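# Flip the grey finned box onto its fins in place

## Task

Turn the grey finned box upside down at the spot where it stands, so that it ends up resting flat on its fins with its feet pointing up.

## Robot and tools

Robot: two arms, left_arm and right_arm, each with a two-finger parallel gripper and a wrist camera. In the scene frame the origin sits at table height halfway between the nominal bases, +z points up, +x points out over the table, and left_arm is on the +y side. Arm names do not match image sides. Calibrated bases in the scene frame: left_arm at (+0.026, +0.257, +0.013) m, quat_wxyz (+1.000, 0, 0, -0.019); right_arm at (+0.001, -0.338, +0.037) m, quat_wxyz (+1.000, 0, 0, +0.016). Both bases have +z up. Each arm reports its end_effector_position (metres) and end_effector_quat_wxyz in its own base frame. That point lies between the finger pads, about 1 cm short of the tips. The fingers point along the gripper's +z and open along its y. Fixed cameras and the table use the scene frame. Reported poses can be off by a few centimetres, more at long reach.

The 14-number row. Every motion command is built from rows of 14 numbers, each in [-1, 1]: dx, dy, dz, rx, ry, rz, opening for left_arm, then the same seven for right_arm. Always send all 14, even if one arm stays still. dx, dy, dz are an offset (not a pose) from that arm's current Hand target, along that arm's own base axes. 1.0 equals 0.6 m. rx, ry, rz together form one rotation vector about the Hand target's position, where 1.0 equals 180 degrees. Opening is absolute, not an offset: +1 is fully open (0.094 m) and -1 is closed. Six zeros for an arm re-request its current Hand target. A 0 in the opening slot is a real command (half open), so repeat the present opening to leave a gripper alone. If an offset vector is longer than 1.0 it may be shortened along its direction. The controller limits each step's orientation to 40 degrees from the measured one. Hand target in a result is the clipped last command, and the next offsets count from it.

execute_actions(actions, cameras): actions is a list of actions. Each action is a table of up to 15 rows, one per 1/30 s step, and a short table repeats its last row for the remaining steps. Every row in an action is an offset from the Hand target at that action's start, not from the row before. Offsets therefore add up across actions and calls. An empty actions list only returns state and images. cameras picks images by name: null, omitted or ["all"] gives all, [] gives none, and an unknown name invalidates the call.

move(target, speed, blend, opening_speed, blocking, cameras): drives each gripper in a straight line toward its target. target is one 14-number row or a list of up to 15 rows. Every row is an offset from the Hand targets at the start of the move, not from the previous row. speed is in m/s, from 0.002 to 4.3, default 0.25; turning is capped at twice that in rad/s. Give one number or one per target. blend (m, for lists) rounds corners to within that distance. opening_speed is in units per second on the -1..+1 scale, minimum 0.2; use a low value to close gently. blocking=false returns after about 0.5 s while the move continues. The paths ignore obstacles and the other arm, and the grippers lag and overshoot more at high speed. Route around an arm's own base, since passing near it can flip the shoulder posture. The result adds a move: line. done means the arm is at rest within 10 mm and 2 degrees of its target. off_target, moving, held and fault describe other endings. limits=paced means the commanded pose was clipped, and limits=held means a check blocked steps. done or off_target alone do not show whether the arm is touching anything.

wait(seconds 0 to 10, cameras) lets time pass while the arms hold their last commands. stop(cameras) brakes a running move. zoom_image(camera, region [x0,y0,x1,y1], at most 504x504 px) magnifies part of a camera's latest image. Cameras: cam_head_left, cam_head_right, cam_high, cam_low, cam_left_wrist, cam_right_wrist, all 672x504. read_manual gives only licence texts. finished_scene(scene) ends the current scene for good and takes that scene's number. Check that the box rests stably, fins down and feet up, before calling it.

Reading results. grip_measured uses the opening scale. It reads up to about 2.7 mm wide when empty and somewhat narrower than a hard part under full squeeze. It tracks the command, so it does not reveal the moment of contact. grip_effort_nm is gripper motor effort (negative means closing); it is not pad force and does not return to zero at rest. Joint torques include gravity, have an offset and noise, and joints 3 and 4 wrap at ±28 N m. Joint velocities that say "within noise" mean the arm is still. A gripper often settles a centimetre or more from its commanded pose because of friction; send another action or the missing offset to close the gap. An arm blocked by an object keeps pushing until it is commanded back past its gripper.

Avoid: knocking the box or anything else off the table, dropping the box or releasing it while it moves, fast impacts and hard pushes, and contact or pinching between the two arms (closing on the other gripper's fingers counts). Avoid long holds, stretched-out reach, or pushing at unreachable poses: motors heat up. A MOTOR HOT line appears at 85 °C, and at 100 °C that arm goes limp for 30–60 s. The clearance check may stop moves that bring the arms too close. The box may occasionally be nudged by outside pushes, so recheck its position before grasping.

Each tool is called after "Call:" as name([rows], argument=value, ...), one row to a line, values as JSON.

## Session

Call:
execute_actions(actions=[])

Scene clock: 0.00 s.
left_arm: end_effector_position=(+0.5662, -0.1283, +0.2532) grip_measured=+1.000 grip_effort_nm=n/a end_effector_quat_wxyz=(+0.190, -0.223, +0.955, +0.036) | right_arm: end_effector_position=(+0.4375, +0.0835, +0.2914) grip_measured=+1.000 grip_effort_nm=n/a end_effector_quat_wxyz=(+0.162, -0.288, +0.887, +0.322)
Joint positions: left_arm=[-0.296 1.668 1.62 -1.222 -0.251 -0.715 0.094] | right_arm=[-0.072 1.426 1.367 -1.439 -0.734 -0.671 0.094]
Joint velocities: within noise
Joint torques (N m): no reading
Heat: left arm: hottest elbow 33 °C; right arm: hottest waist 32 °C.
Hand target: left_arm +0.5722, -0.1301, +0.2596; +0.198, -0.224, +0.954, +0.032 | right_arm +0.4432, +0.0831, +0.3022; +0.174, -0.292, +0.885, +0.317
Tool commands: left_gripper/opening=+1.0 right_gripper/opening=+1.0

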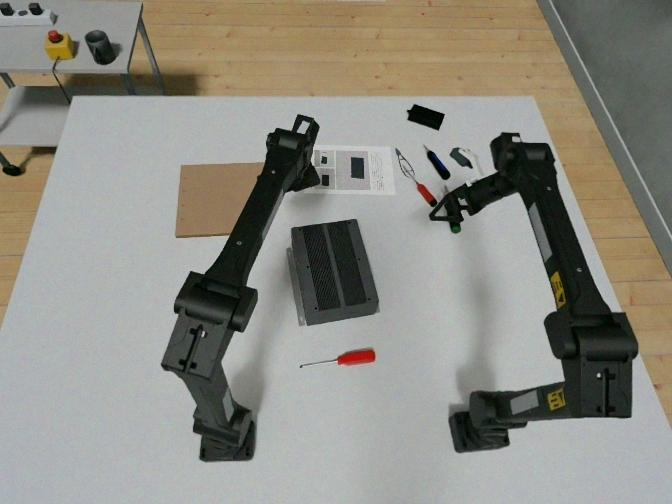

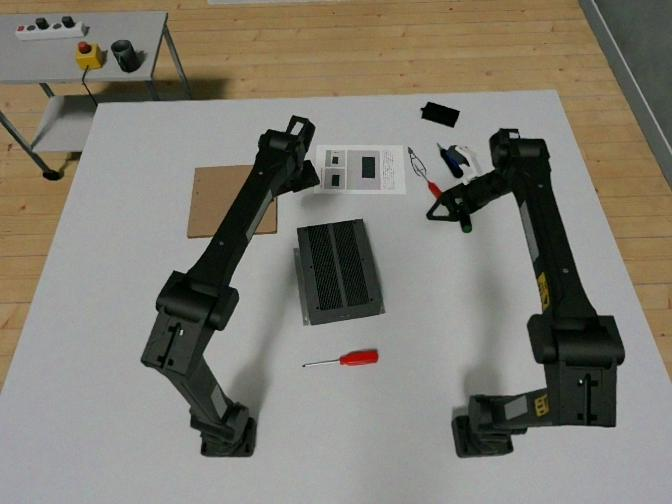

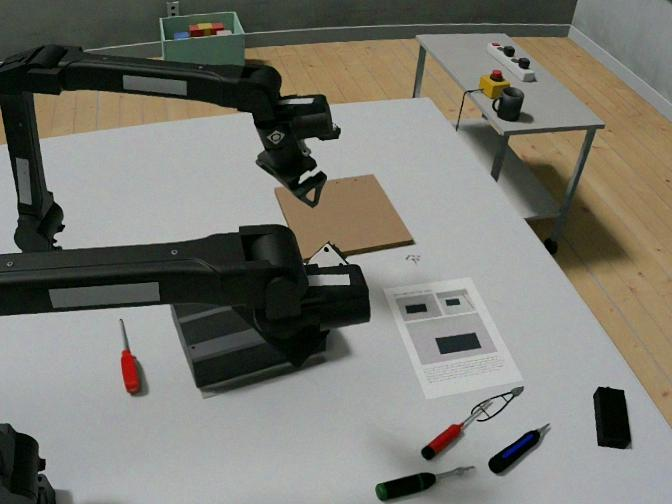

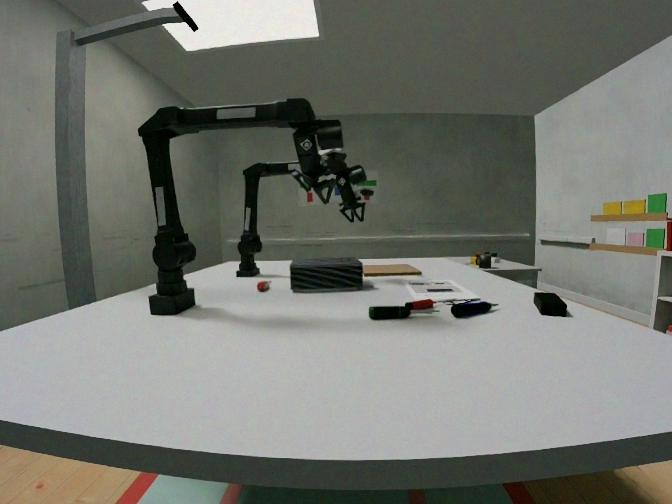

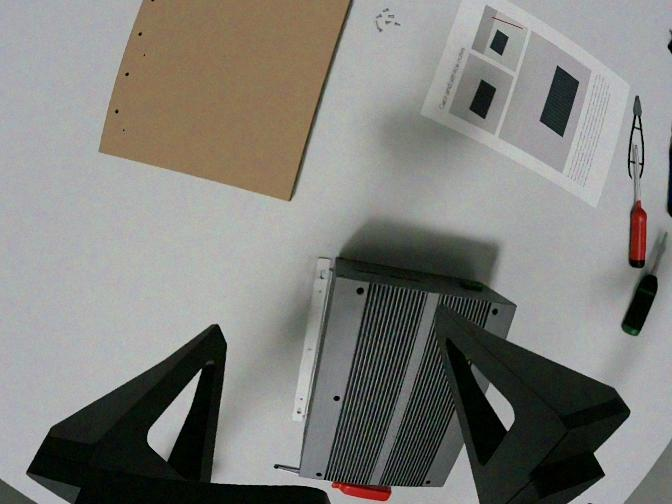

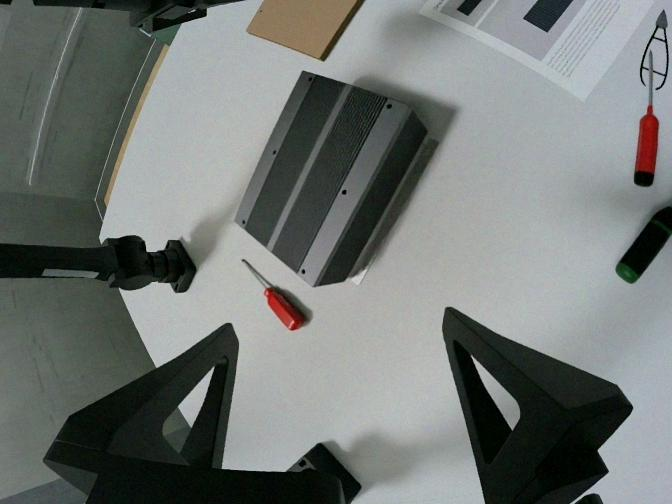

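Call:
zoom_image(camera="cam_left_wrist", region=[250, 200, 560, 504])

Call:
zoom_image(camera="cam_right_wrist", region=[200, 40, 470, 320])

Call:
zoom_image(camera="cam_low", region=[260, 230, 400, 320])

Call:
zoom_image(camera="cam_head_left", region=[260, 180, 420, 360])

Scaled by 1.626 from the camera's 672x504 image, which has a finer 960x720 frame.

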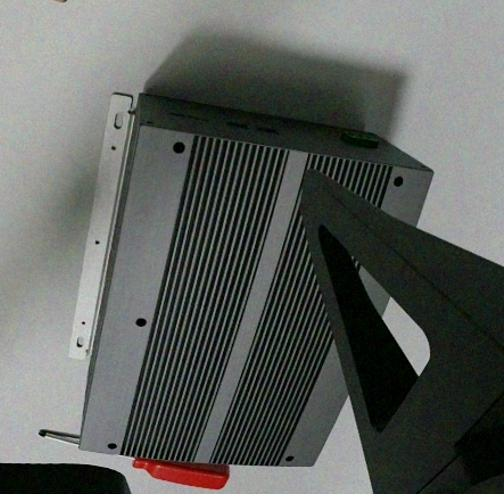

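Scaled by 1.800 from the camera's 672x504 image, which has a finer 960x720 frame.

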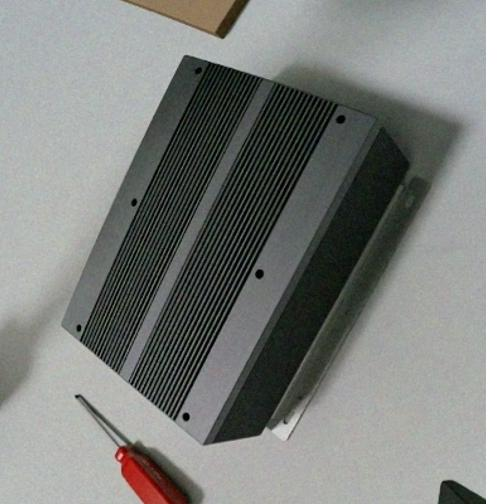

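Scaled by 3.600.

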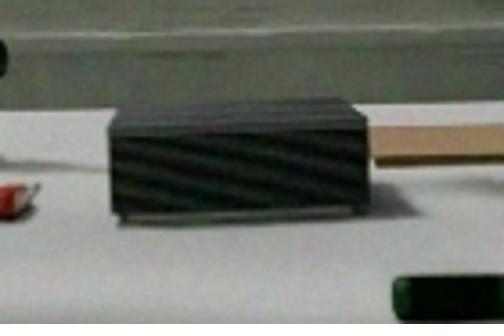

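Scaled by 2.800.

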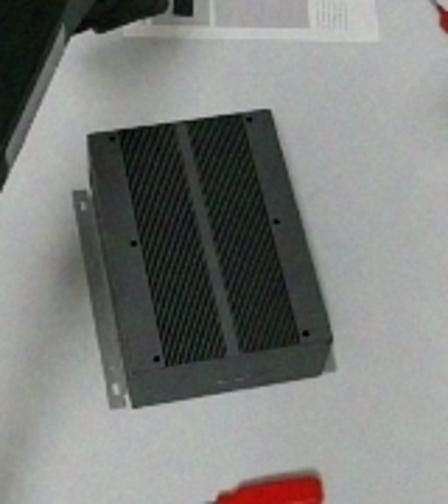

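Call:
move([
  [-0.258,0.15,-0.03,-0.107,-0.2436,-0.544,0.06,0.04,0.03,-0.12,0.118,-0.199,0.242,0.06],
  [-0.258,0.10,-0.238,-0.107,-0.2436,-0.544,0.06,0.04,0.098,-0.348,0.118,-0.199,0.242,0.06],
], speed=0.3)

Scene clock: 230.00 s.
left_arm: end_effector_position=(+0.4175, -0.0670, +0.1239) grip_measured=+0.063 grip_effort_nm=-0.115 end_effector_quat_wxyz=(+0.424, +0.533, +0.654, -0.330) | right_arm: end_effector_position=(+0.4643, +0.1377, +0.0896) grip_measured=+0.062 grip_effort_nm=-0.095 end_effector_quat_wxyz=(-0.349, +0.635, -0.555, -0.409)
Joint positions: left_arm=[0.219 1.577 0.903 -0.881 1.135 1.576 0.05] | right_arm=[-0.033 1.91 1.251 -1.279 -1.102 -1.964 0.05]
Joint velocities: within noise
Joint torques (N m): left_arm=[-1.55 -8.88 6.49 0.9 0.68 -0.32] | right_arm=[0.67 -15.38 5.98 0.25 -0.77 0.09]
Heat: left arm: hottest elbow 46 °C; right arm: hottest elbow 41 °C.
Hand target: left_arm +0.4175, -0.0701, +0.1169; +0.418, +0.529, +0.657, -0.336 | right_arm +0.4672, +0.1419, +0.0933; -0.351, +0.638, -0.552, -0.407
Off the commanded pose: left_arm 0.008 m, 1 deg | right_arm 0.006 m, 1 deg.
move: done

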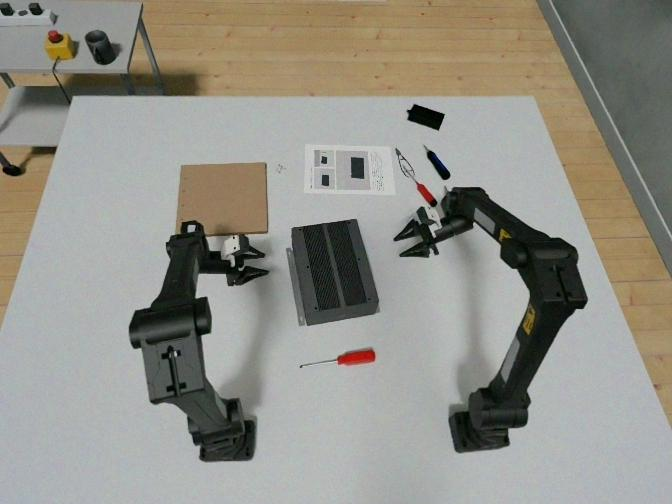

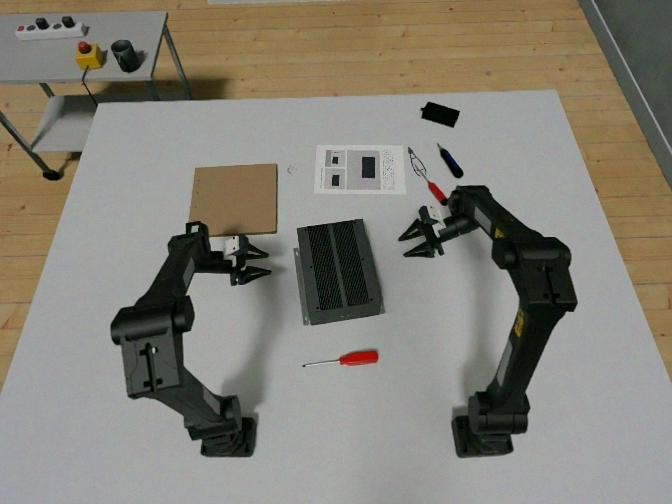

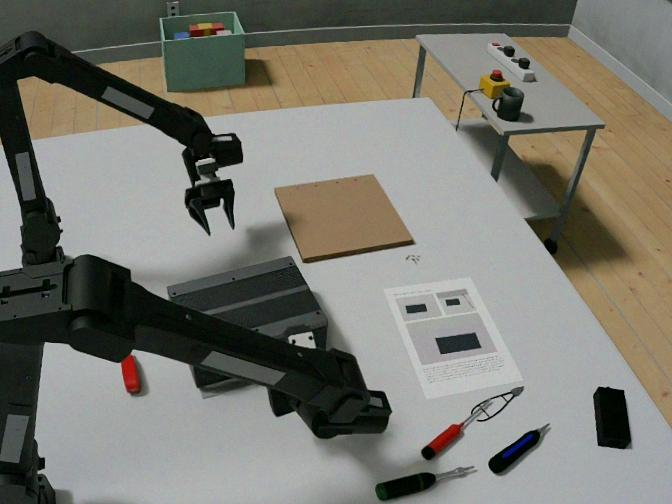

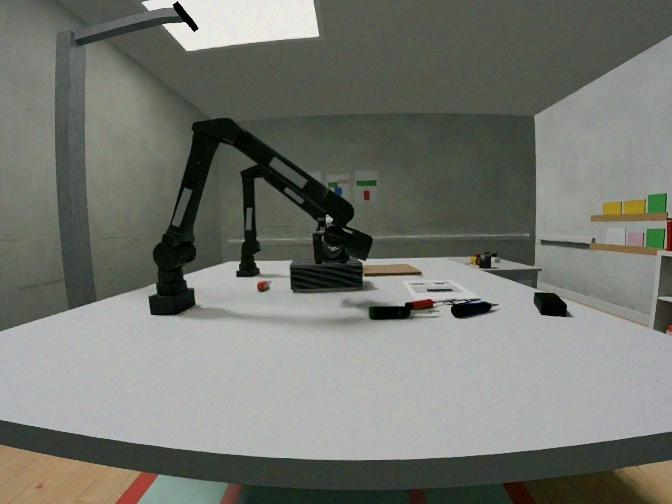

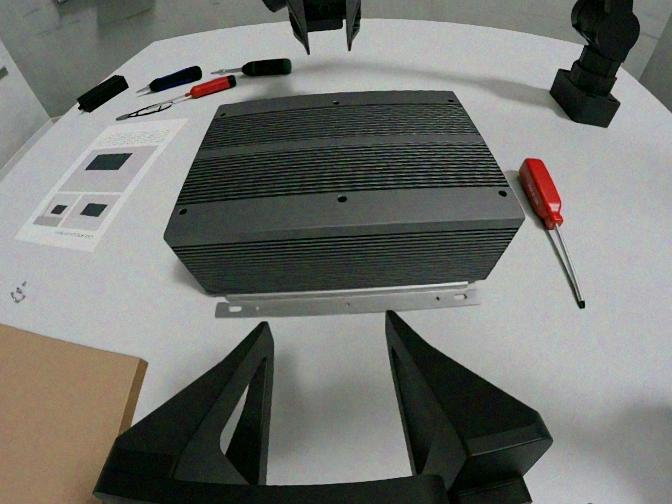

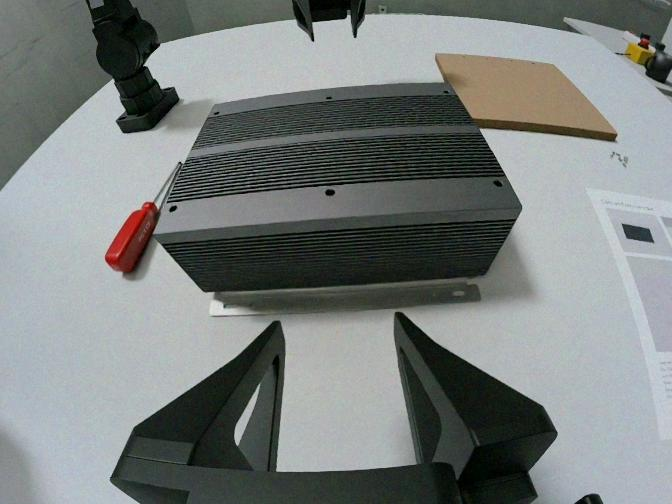

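Call:
move([
  [0,0,-0.125,0,0,0,0.06,0,0,-0.11,0,0,0,0.06],
  [0.023,-0.106,-0.125,0,0,0,0.06,-0.016,0.107,-0.11,0,0,0,0.06],
], speed=0.15)

Scene clock: 245.83 s.
left_arm: end_effector_position=(+0.4324, -0.1315, +0.0445) grip_measured=+0.063 grip_effort_nm=-0.120 end_effector_quat_wxyz=(+0.421, +0.531, +0.655, -0.335) | right_arm: end_effector_position=(+0.4552, +0.2043, +0.0199) grip_measured=+0.062 grip_effort_nm=-0.095 end_effector_quat_wxyz=(-0.346, +0.634, -0.555, -0.412)
Joint positions: left_arm=[0.053 1.727 0.792 -0.298 1.108 1.204 0.05] | right_arm=[0.105 1.981 1.139 -0.833 -1.135 -1.666 0.05]
Joint velocities: within noise
Joint torques (N m): left_arm=[-1.26 -10.75 5.19 1.5 0.56 -0.32] | right_arm=[-0.85 -16.32 4.94 0.58 -0.67 0.05]
Heat: left arm: hottest elbow 44 °C; right arm: hottest elbow 41 °C.
Hand target: left_arm +0.4311, -0.1338, +0.0418; +0.418, +0.529, +0.657, -0.337 | right_arm +0.4576, +0.2061, +0.0273; -0.351, +0.638, -0.552, -0.407
Off the commanded pose: left_arm 0.004 m, 0 deg | right_arm 0.008 m, 1 deg.
move: done

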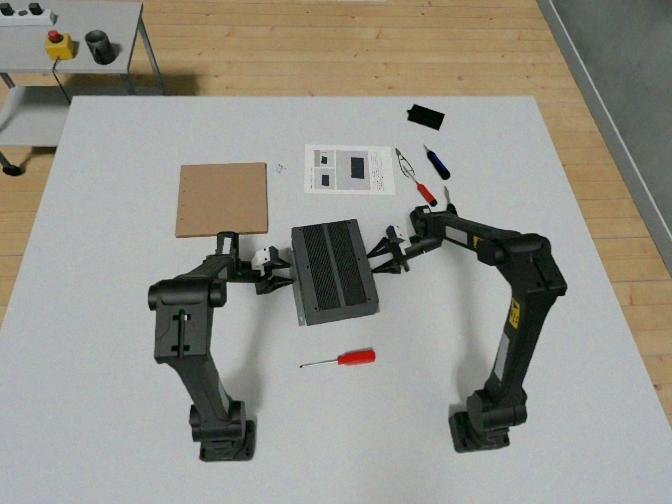

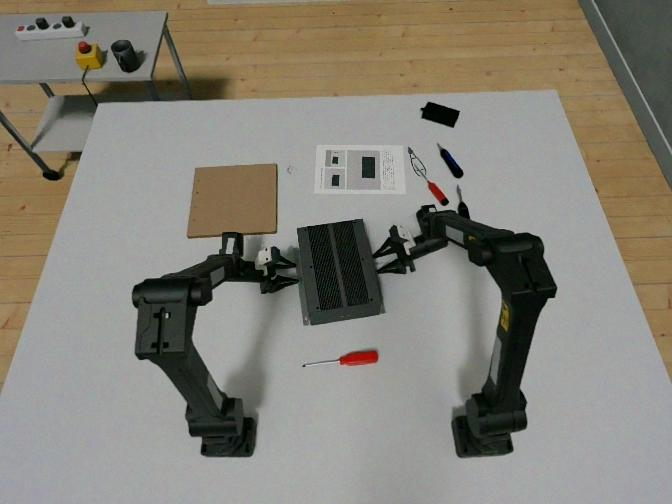

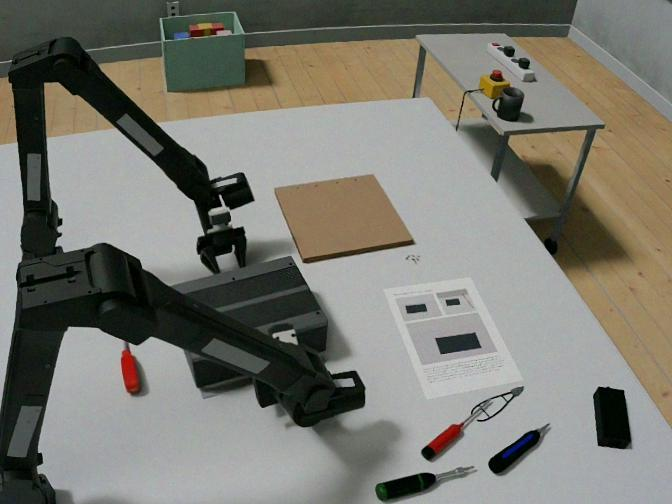

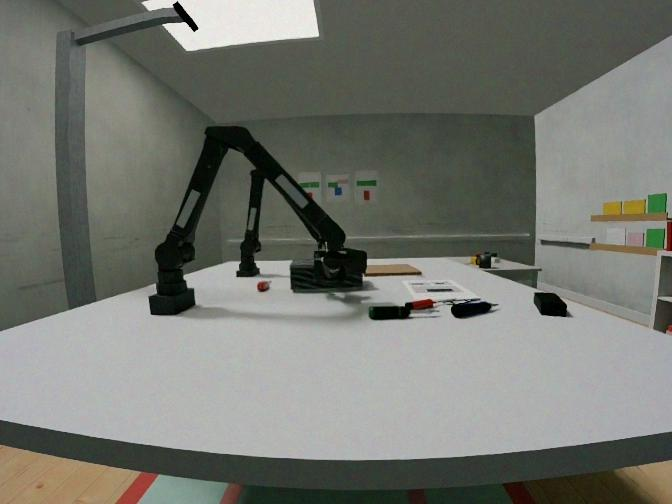

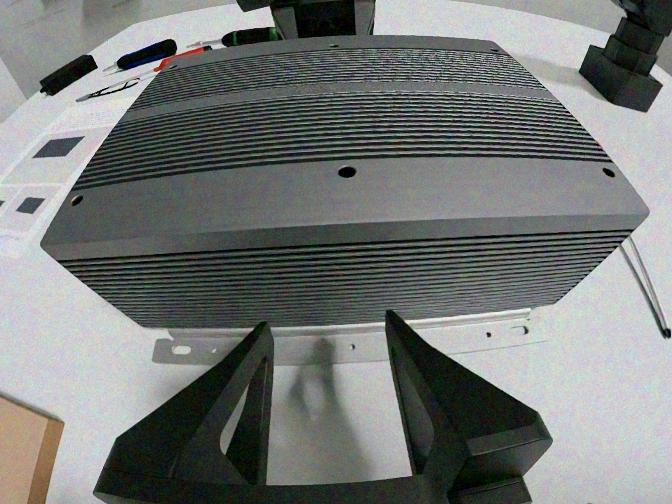

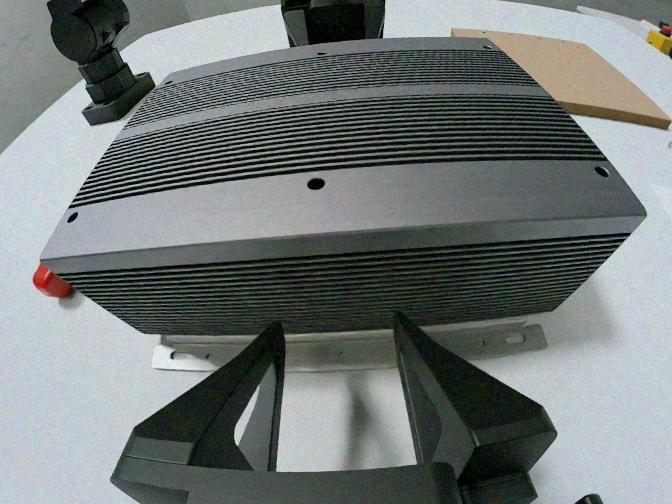

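Call:
move(target=[0.006,-0.028,0,0,0,0,0.06,-0.004,0.026,-0.004,0,0,0,0.06], speed=0.04, cameras=["cam_left_wrist","cam_right_wrist","cam_head_left"])

Call:
move(target=[0.003,-0.013,0,0,0,0,0.06,-0.002,0.013,0,0,0,0,0.06], speed=0.03, cameras=["cam_left_wrist","cam_right_wrist"])

Scene clock: 254.70 s.
left_arm: end_effector_position=(+0.4361, -0.1464, +0.0443) grip_measured=+0.063 grip_effort_nm=-0.115 end_effector_quat_wxyz=(+0.421, +0.530, +0.656, -0.334) | right_arm: end_effector_position=(+0.4550, +0.2146, +0.0169) grip_measured=+0.062 grip_effort_nm=-0.095 end_effector_quat_wxyz=(-0.347, +0.632, -0.559, -0.409)
Joint positions: left_arm=[0.015 1.727 0.784 -0.216 1.09 1.121 0.05] | right_arm=[0.127 1.975 1.12 -0.751 -1.133 -1.589 0.05]
Joint velocities: within noise
Joint torques (N m): left_arm=[-1.73 -10.81 5.37 1.88 0.61 -0.34] | right_arm=[0.85 -15.97 4.96 0.87 -0.8 0.06]
Heat: left arm: hottest elbow 43 °C; right arm: hottest elbow 40 °C.
Hand target: left_arm +0.4349, -0.1506, +0.0419; +0.418, +0.529, +0.657, -0.337 | right_arm +0.4551, +0.2219, +0.0250; -0.351, +0.638, -0.552, -0.407
Off the commanded pose: left_arm 0.005 m, 0 deg | right_arm 0.011 m, 1 deg.
move: off_target (right_arm)
Images, in order (width x height): cam_head_left 672x504, cam_left_wrist 672x504, cam_right_wrist 672x504.

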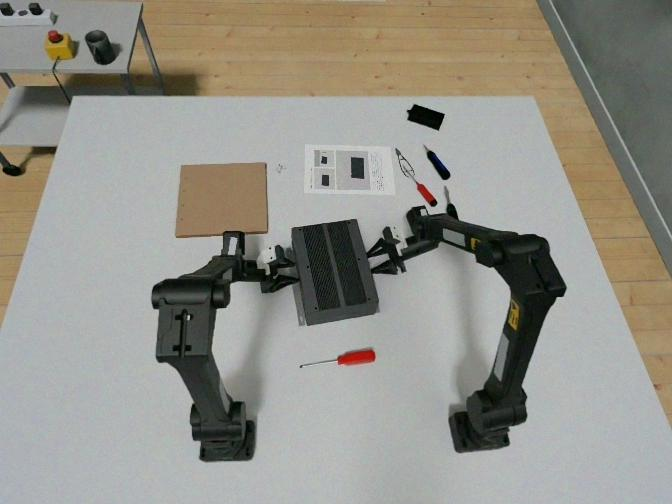

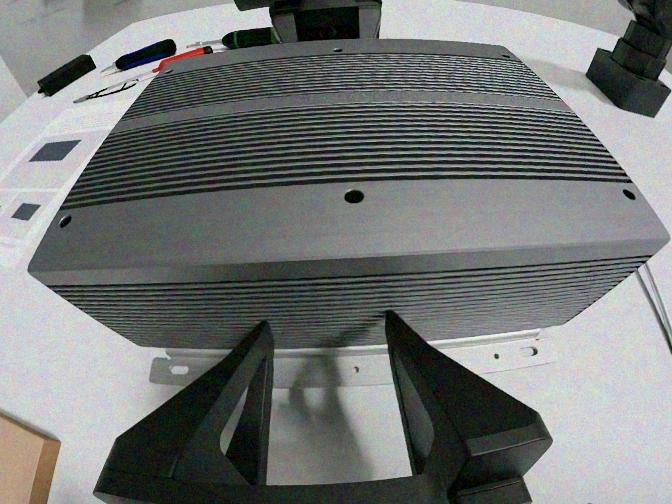

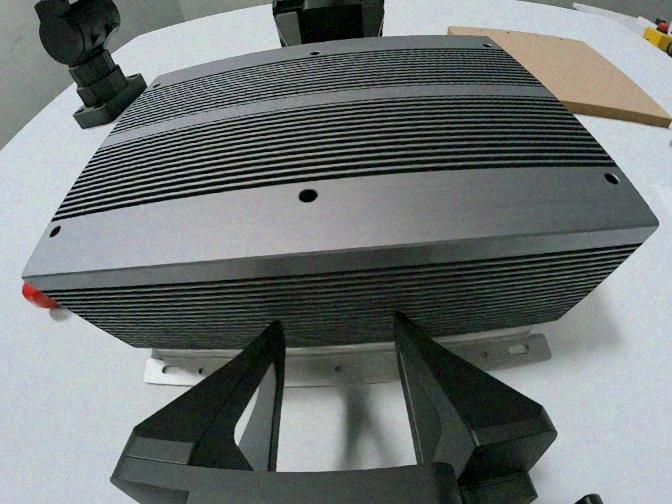

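Scene clock: 255.73 s.
left_arm: end_effector_position=(+0.4381, -0.1463, +0.0431) grip_measured=+0.063 grip_effort_nm=-0.115 end_effector_quat_wxyz=(+0.421, +0.524, +0.662, -0.330) | right_arm: end_effector_position=(+0.4556, +0.2165, +0.0164) grip_measured=+0.062 grip_effort_nm=-0.090 end_effector_quat_wxyz=(-0.349, +0.629, -0.563, -0.408)
Joint positions: left_arm=[0.013 1.727 0.778 -0.185 1.08 1.088 0.05] | right_arm=[0.131 1.97 1.109 -0.714 -1.133 -1.554 0.05]
Joint velocities: within noise
Joint torques (N m): left_arm=[-3.08 -10.52 5.64 2.09 0.72 -0.42] | right_arm=[1.32 -16.5 5.14 0.84 -0.89 0.1]
Heat: left arm: hottest elbow 43 °C; right arm: hottest elbow 40 °C.
Hand target: left_arm +0.4365, -0.1585, +0.0418; +0.418, +0.529, +0.657, -0.337 | right_arm +0.4541, +0.2296, +0.0250; -0.352, +0.638, -0.552, -0.407
Off the commanded pose: left_arm 0.012 m, 1 deg | right_arm 0.016 m, 2 deg.
move: off_target (left_arm, right_arm)
Images, in order (width x height): cam_left_wrist 672x504, cam_right_wrist 672x504.

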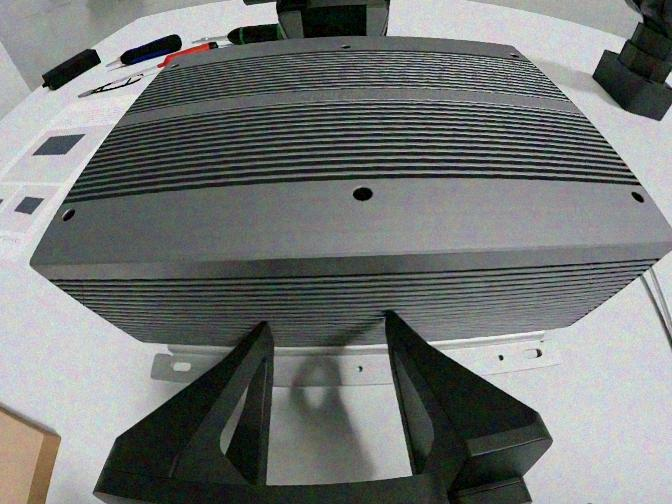

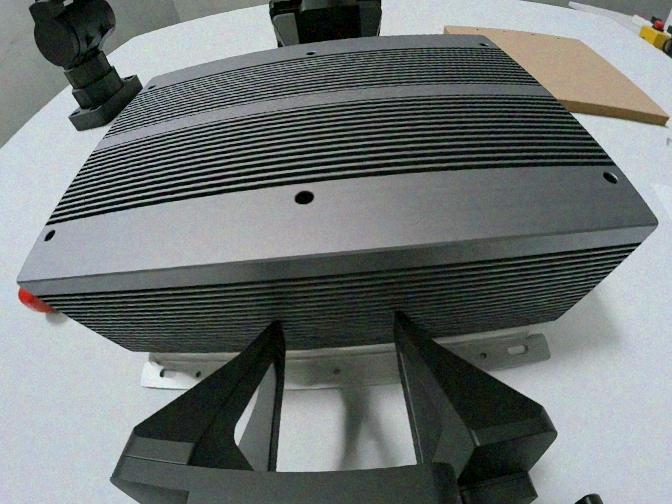

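Call:
move([
  [-0.012,0.035,0.0,0,0,0,0.06,-0.004,-0.035,0,0,0,0,0.06],
  [-0.017,0.035,0.025,0,0,0,0.06,-0.004,-0.035,0.030,0,0,0,0.06],
  [-0.009,-0.01,0.025,0,0,0,0.06,0.0,0.01,0.030,0,0,0,0.06],
  [0.0,-0.04,0.025,0,0,0,0.06,-0.004,0.04,0.030,0,0,0,0.06],
], speed=[0.06,0.06,0.06,0.05], cameras=["cam_left_wrist","cam_right_wrist"])

Scene clock: 272.07 s.
left_arm: end_effector_position=(+0.4367, -0.1464, +0.0512) grip_measured=+0.062 grip_effort_nm=-0.110 end_effector_quat_wxyz=(+0.420, +0.504, +0.680, -0.329) | right_arm: end_effector_position=(+0.4592, +0.2173, +0.0324) grip_measured=+0.062 grip_effort_nm=-0.081 end_effector_quat_wxyz=(-0.353, +0.619, -0.578, -0.398)
Joint positions: left_arm=[0.009 1.69 0.753 -0.141 1.059 0.992 0.05] | right_arm=[0.133 1.919 1.087 -0.659 -1.119 -1.456 0.05]
Joint velocities: within noise
Joint torques (N m): left_arm=[-7.59 -10.75 6.68 2.67 0.49 -0.45] | right_arm=[5.42 -15.62 5.9 1.55 -1.27 0.19]
Heat: left arm: hottest elbow 41 °C; right arm: hottest elbow 38 °C.
Hand target: left_arm +0.4365, -0.1825, +0.0567; +0.418, +0.529, +0.657, -0.337 | right_arm +0.4516, +0.2535, +0.0430; -0.352, +0.638, -0.552, -0.407
Off the commanded pose: left_arm 0.036 m, 4 deg | right_arm 0.039 m, 4 deg.
move: off_target (left_arm, right_arm)
Images, in order (width x height): cam_left_wrist 672x504, cam_right_wrist 672x504.

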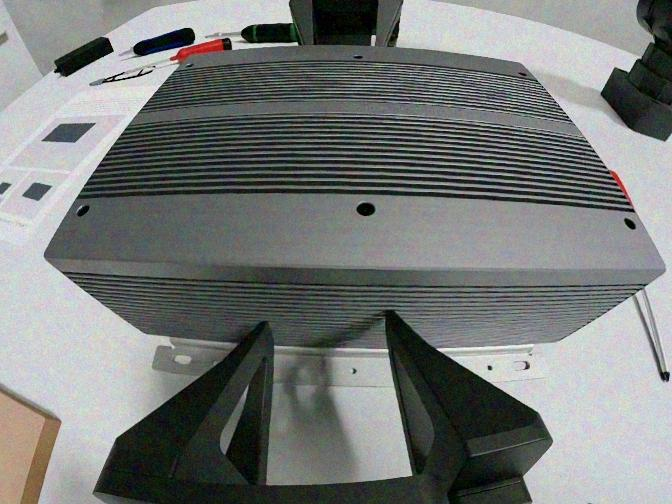

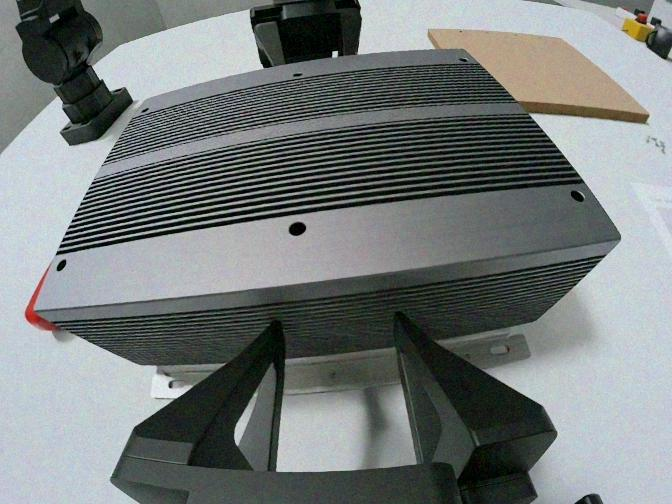

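Call:
move([
  [0.012,-0.085,0.0,0,0,0,0.06,-0.004,0.085,0,0,0,0,0.06],
  [0.012,-0.085,0.08,0,0,0,0.06,-0.004,0.085,0.08,0,0,0,0.06],
], speed=0.06)

Scene clock: 282.13 s.
left_arm: end_effector_position=(+0.4422, -0.1452, +0.0542) grip_measured=+0.061 grip_effort_nm=-0.027 end_effector_quat_wxyz=(+0.403, +0.474, +0.728, -0.290) | right_arm: end_effector_position=(+0.4667, +0.2169, +0.0341) grip_measured=+0.060 grip_effort_nm=-0.027 end_effector_quat_wxyz=(-0.342, +0.605, -0.620, -0.365)
Joint positions: left_arm=[-0.017 1.632 0.727 -0.096 0.924 0.847 0.05] | right_arm=[0.145 1.871 1.05 -0.537 -1.034 -1.279 0.05]
Joint velocities: within noise
Joint torques (N m): left_arm=[-14.39 -13.74 10.67 1.58 3.56 -0.66] | right_arm=[11.28 -19.08 8.69 0.24 -4.19 0.41]
Heat: left arm: hottest elbow 41 °C; right arm: hottest elbow 38 °C.
Hand target: left_arm +0.4438, -0.2335, +0.1048; +0.418, +0.529, +0.657, -0.337 | right_arm +0.4492, +0.3046, +0.0910; -0.352, +0.638, -0.552, -0.406
Off the commanded pose: left_arm 0.102 m, 12 deg | right_arm 0.106 m, 10 deg.
move: off_target (left_arm, right_arm)

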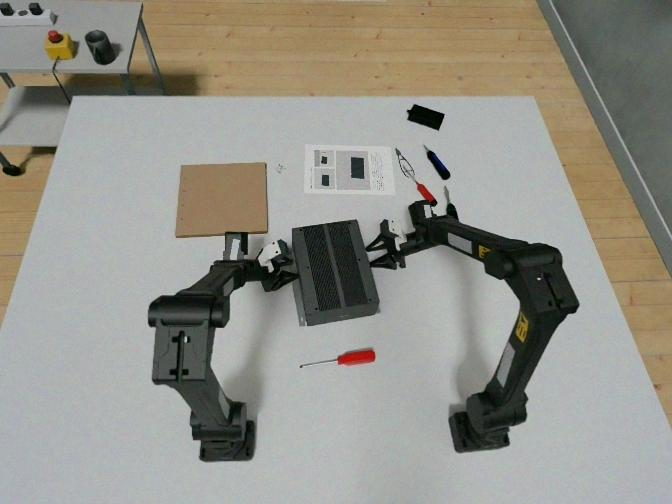

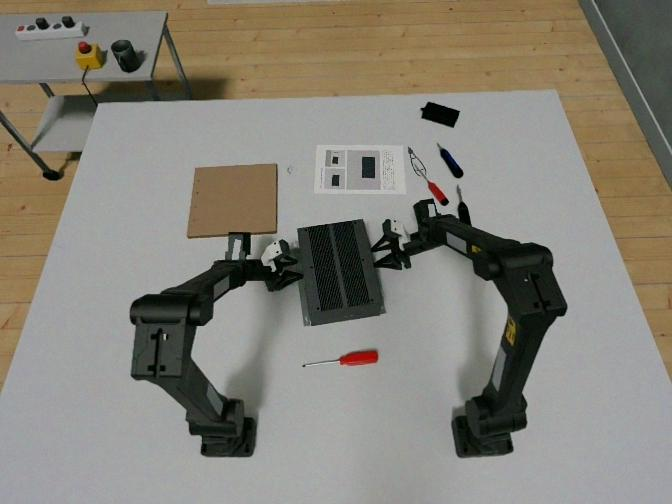

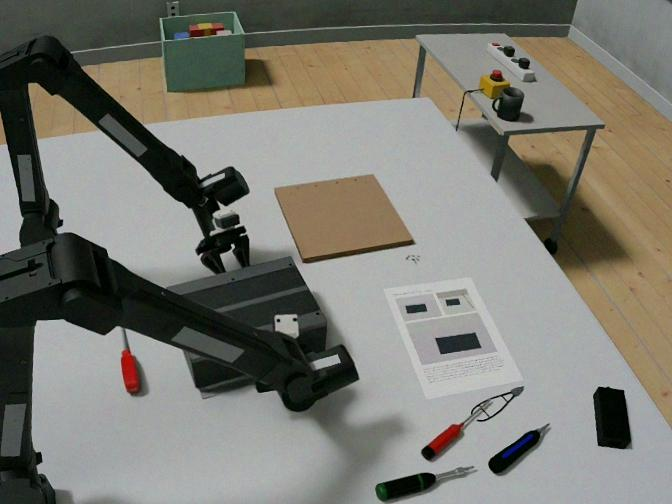

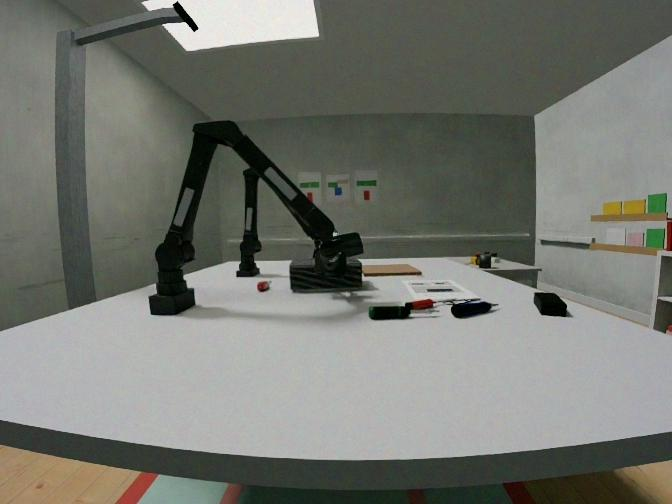

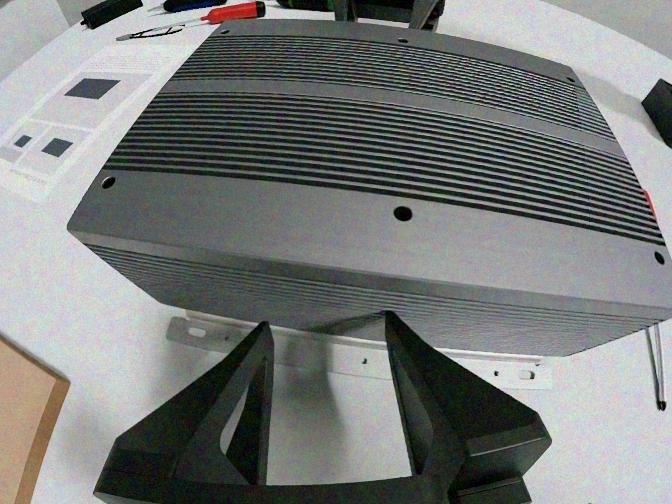

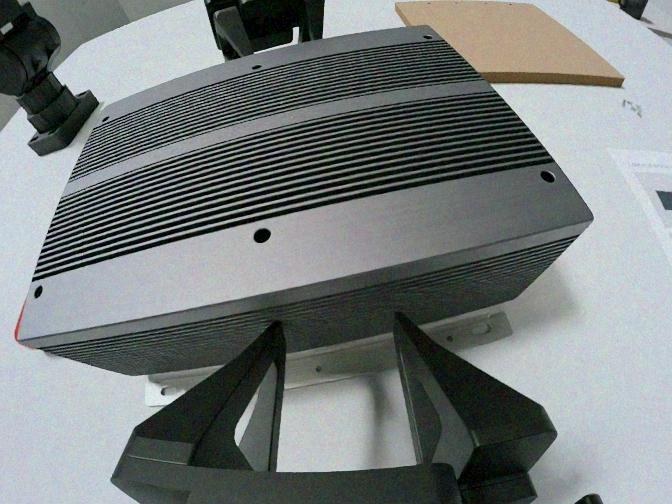

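Call:
move([
  [0,0,0,0,0,-0.06,0.06,0,0,0,0,0,0.05,0.06],
  [0,0,0.13,0,0,-0.06,0.06,0,0,0.13,0,0,0.05,0.06],
], speed=0.08)

Scene clock: 303.37 s.
left_arm: end_effector_position=(+0.4285, -0.2349, +0.1720) grip_measured=+0.061 grip_effort_nm=-0.022 end_effector_quat_wxyz=(+0.378, +0.591, +0.602, -0.380) | right_arm: end_effector_position=(+0.4341, +0.3041, +0.1535) grip_measured=+0.060 grip_effort_nm=-0.017 end_effector_quat_wxyz=(-0.307, +0.676, -0.502, -0.443)
Joint positions: left_arm=[-0.182 1.545 1.003 -0.646 1.096 1.134 0.05] | right_arm=[0.313 1.806 1.305 -1.099 -1.138 -1.57 0.05]
Joint velocities: within noise
Joint torques (N m): left_arm=[-0.03 -10.4 10.97 0.96 0.57 -0.34] | right_arm=[-1.49 -14.8 9.91 -0.09 -0.61 0.07]
Heat: left arm: hottest wrist yaw 44 °C; right arm: hottest wrist yaw 46 °C.
Hand target: left_arm +0.4438, -0.2334, +0.1828; +0.385, +0.588, +0.605, -0.374 | right_arm +0.4492, +0.3045, +0.1688; -0.318, +0.679, -0.500, -0.433
Off the commanded pose: left_arm 0.019 m, 1 deg | right_arm 0.022 m, 2 deg.
move: off_target (left_arm, right_arm)

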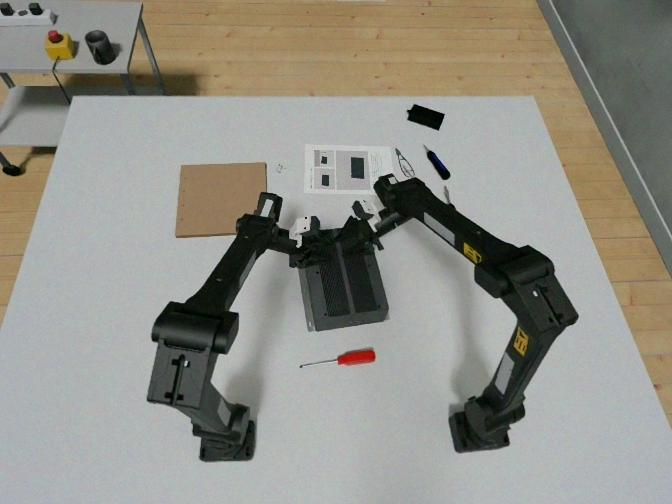

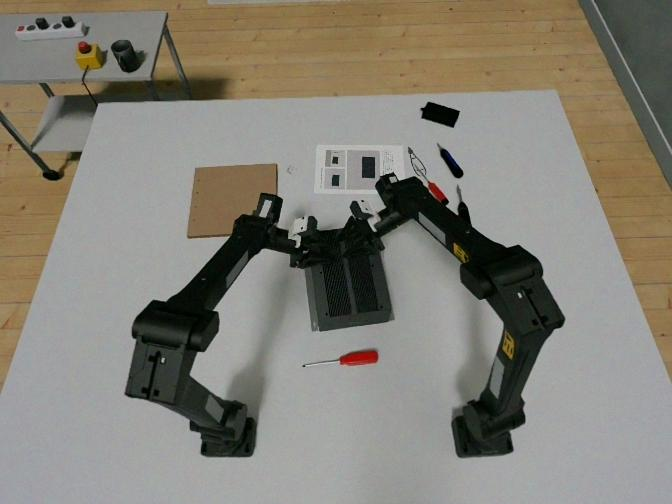

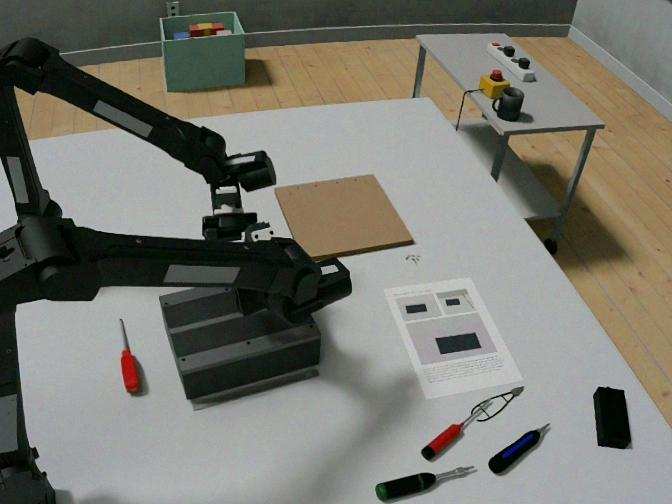

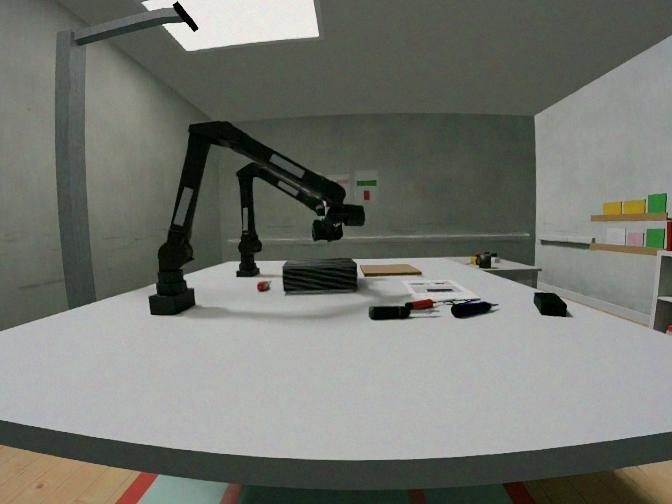

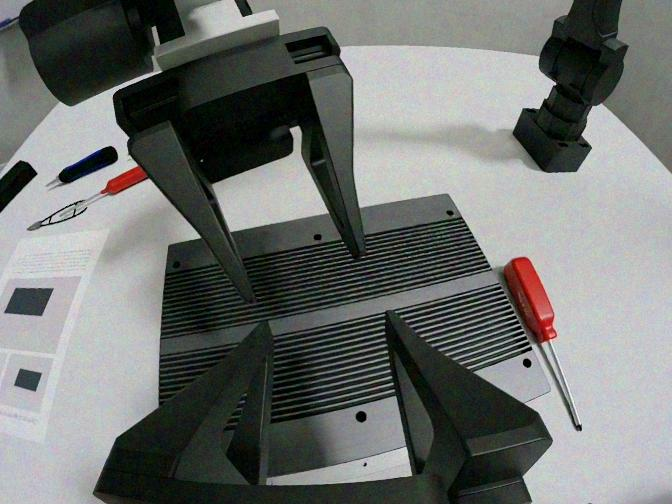

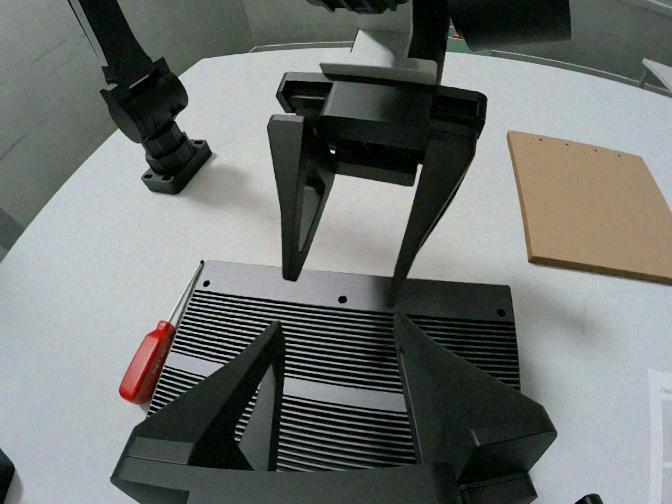

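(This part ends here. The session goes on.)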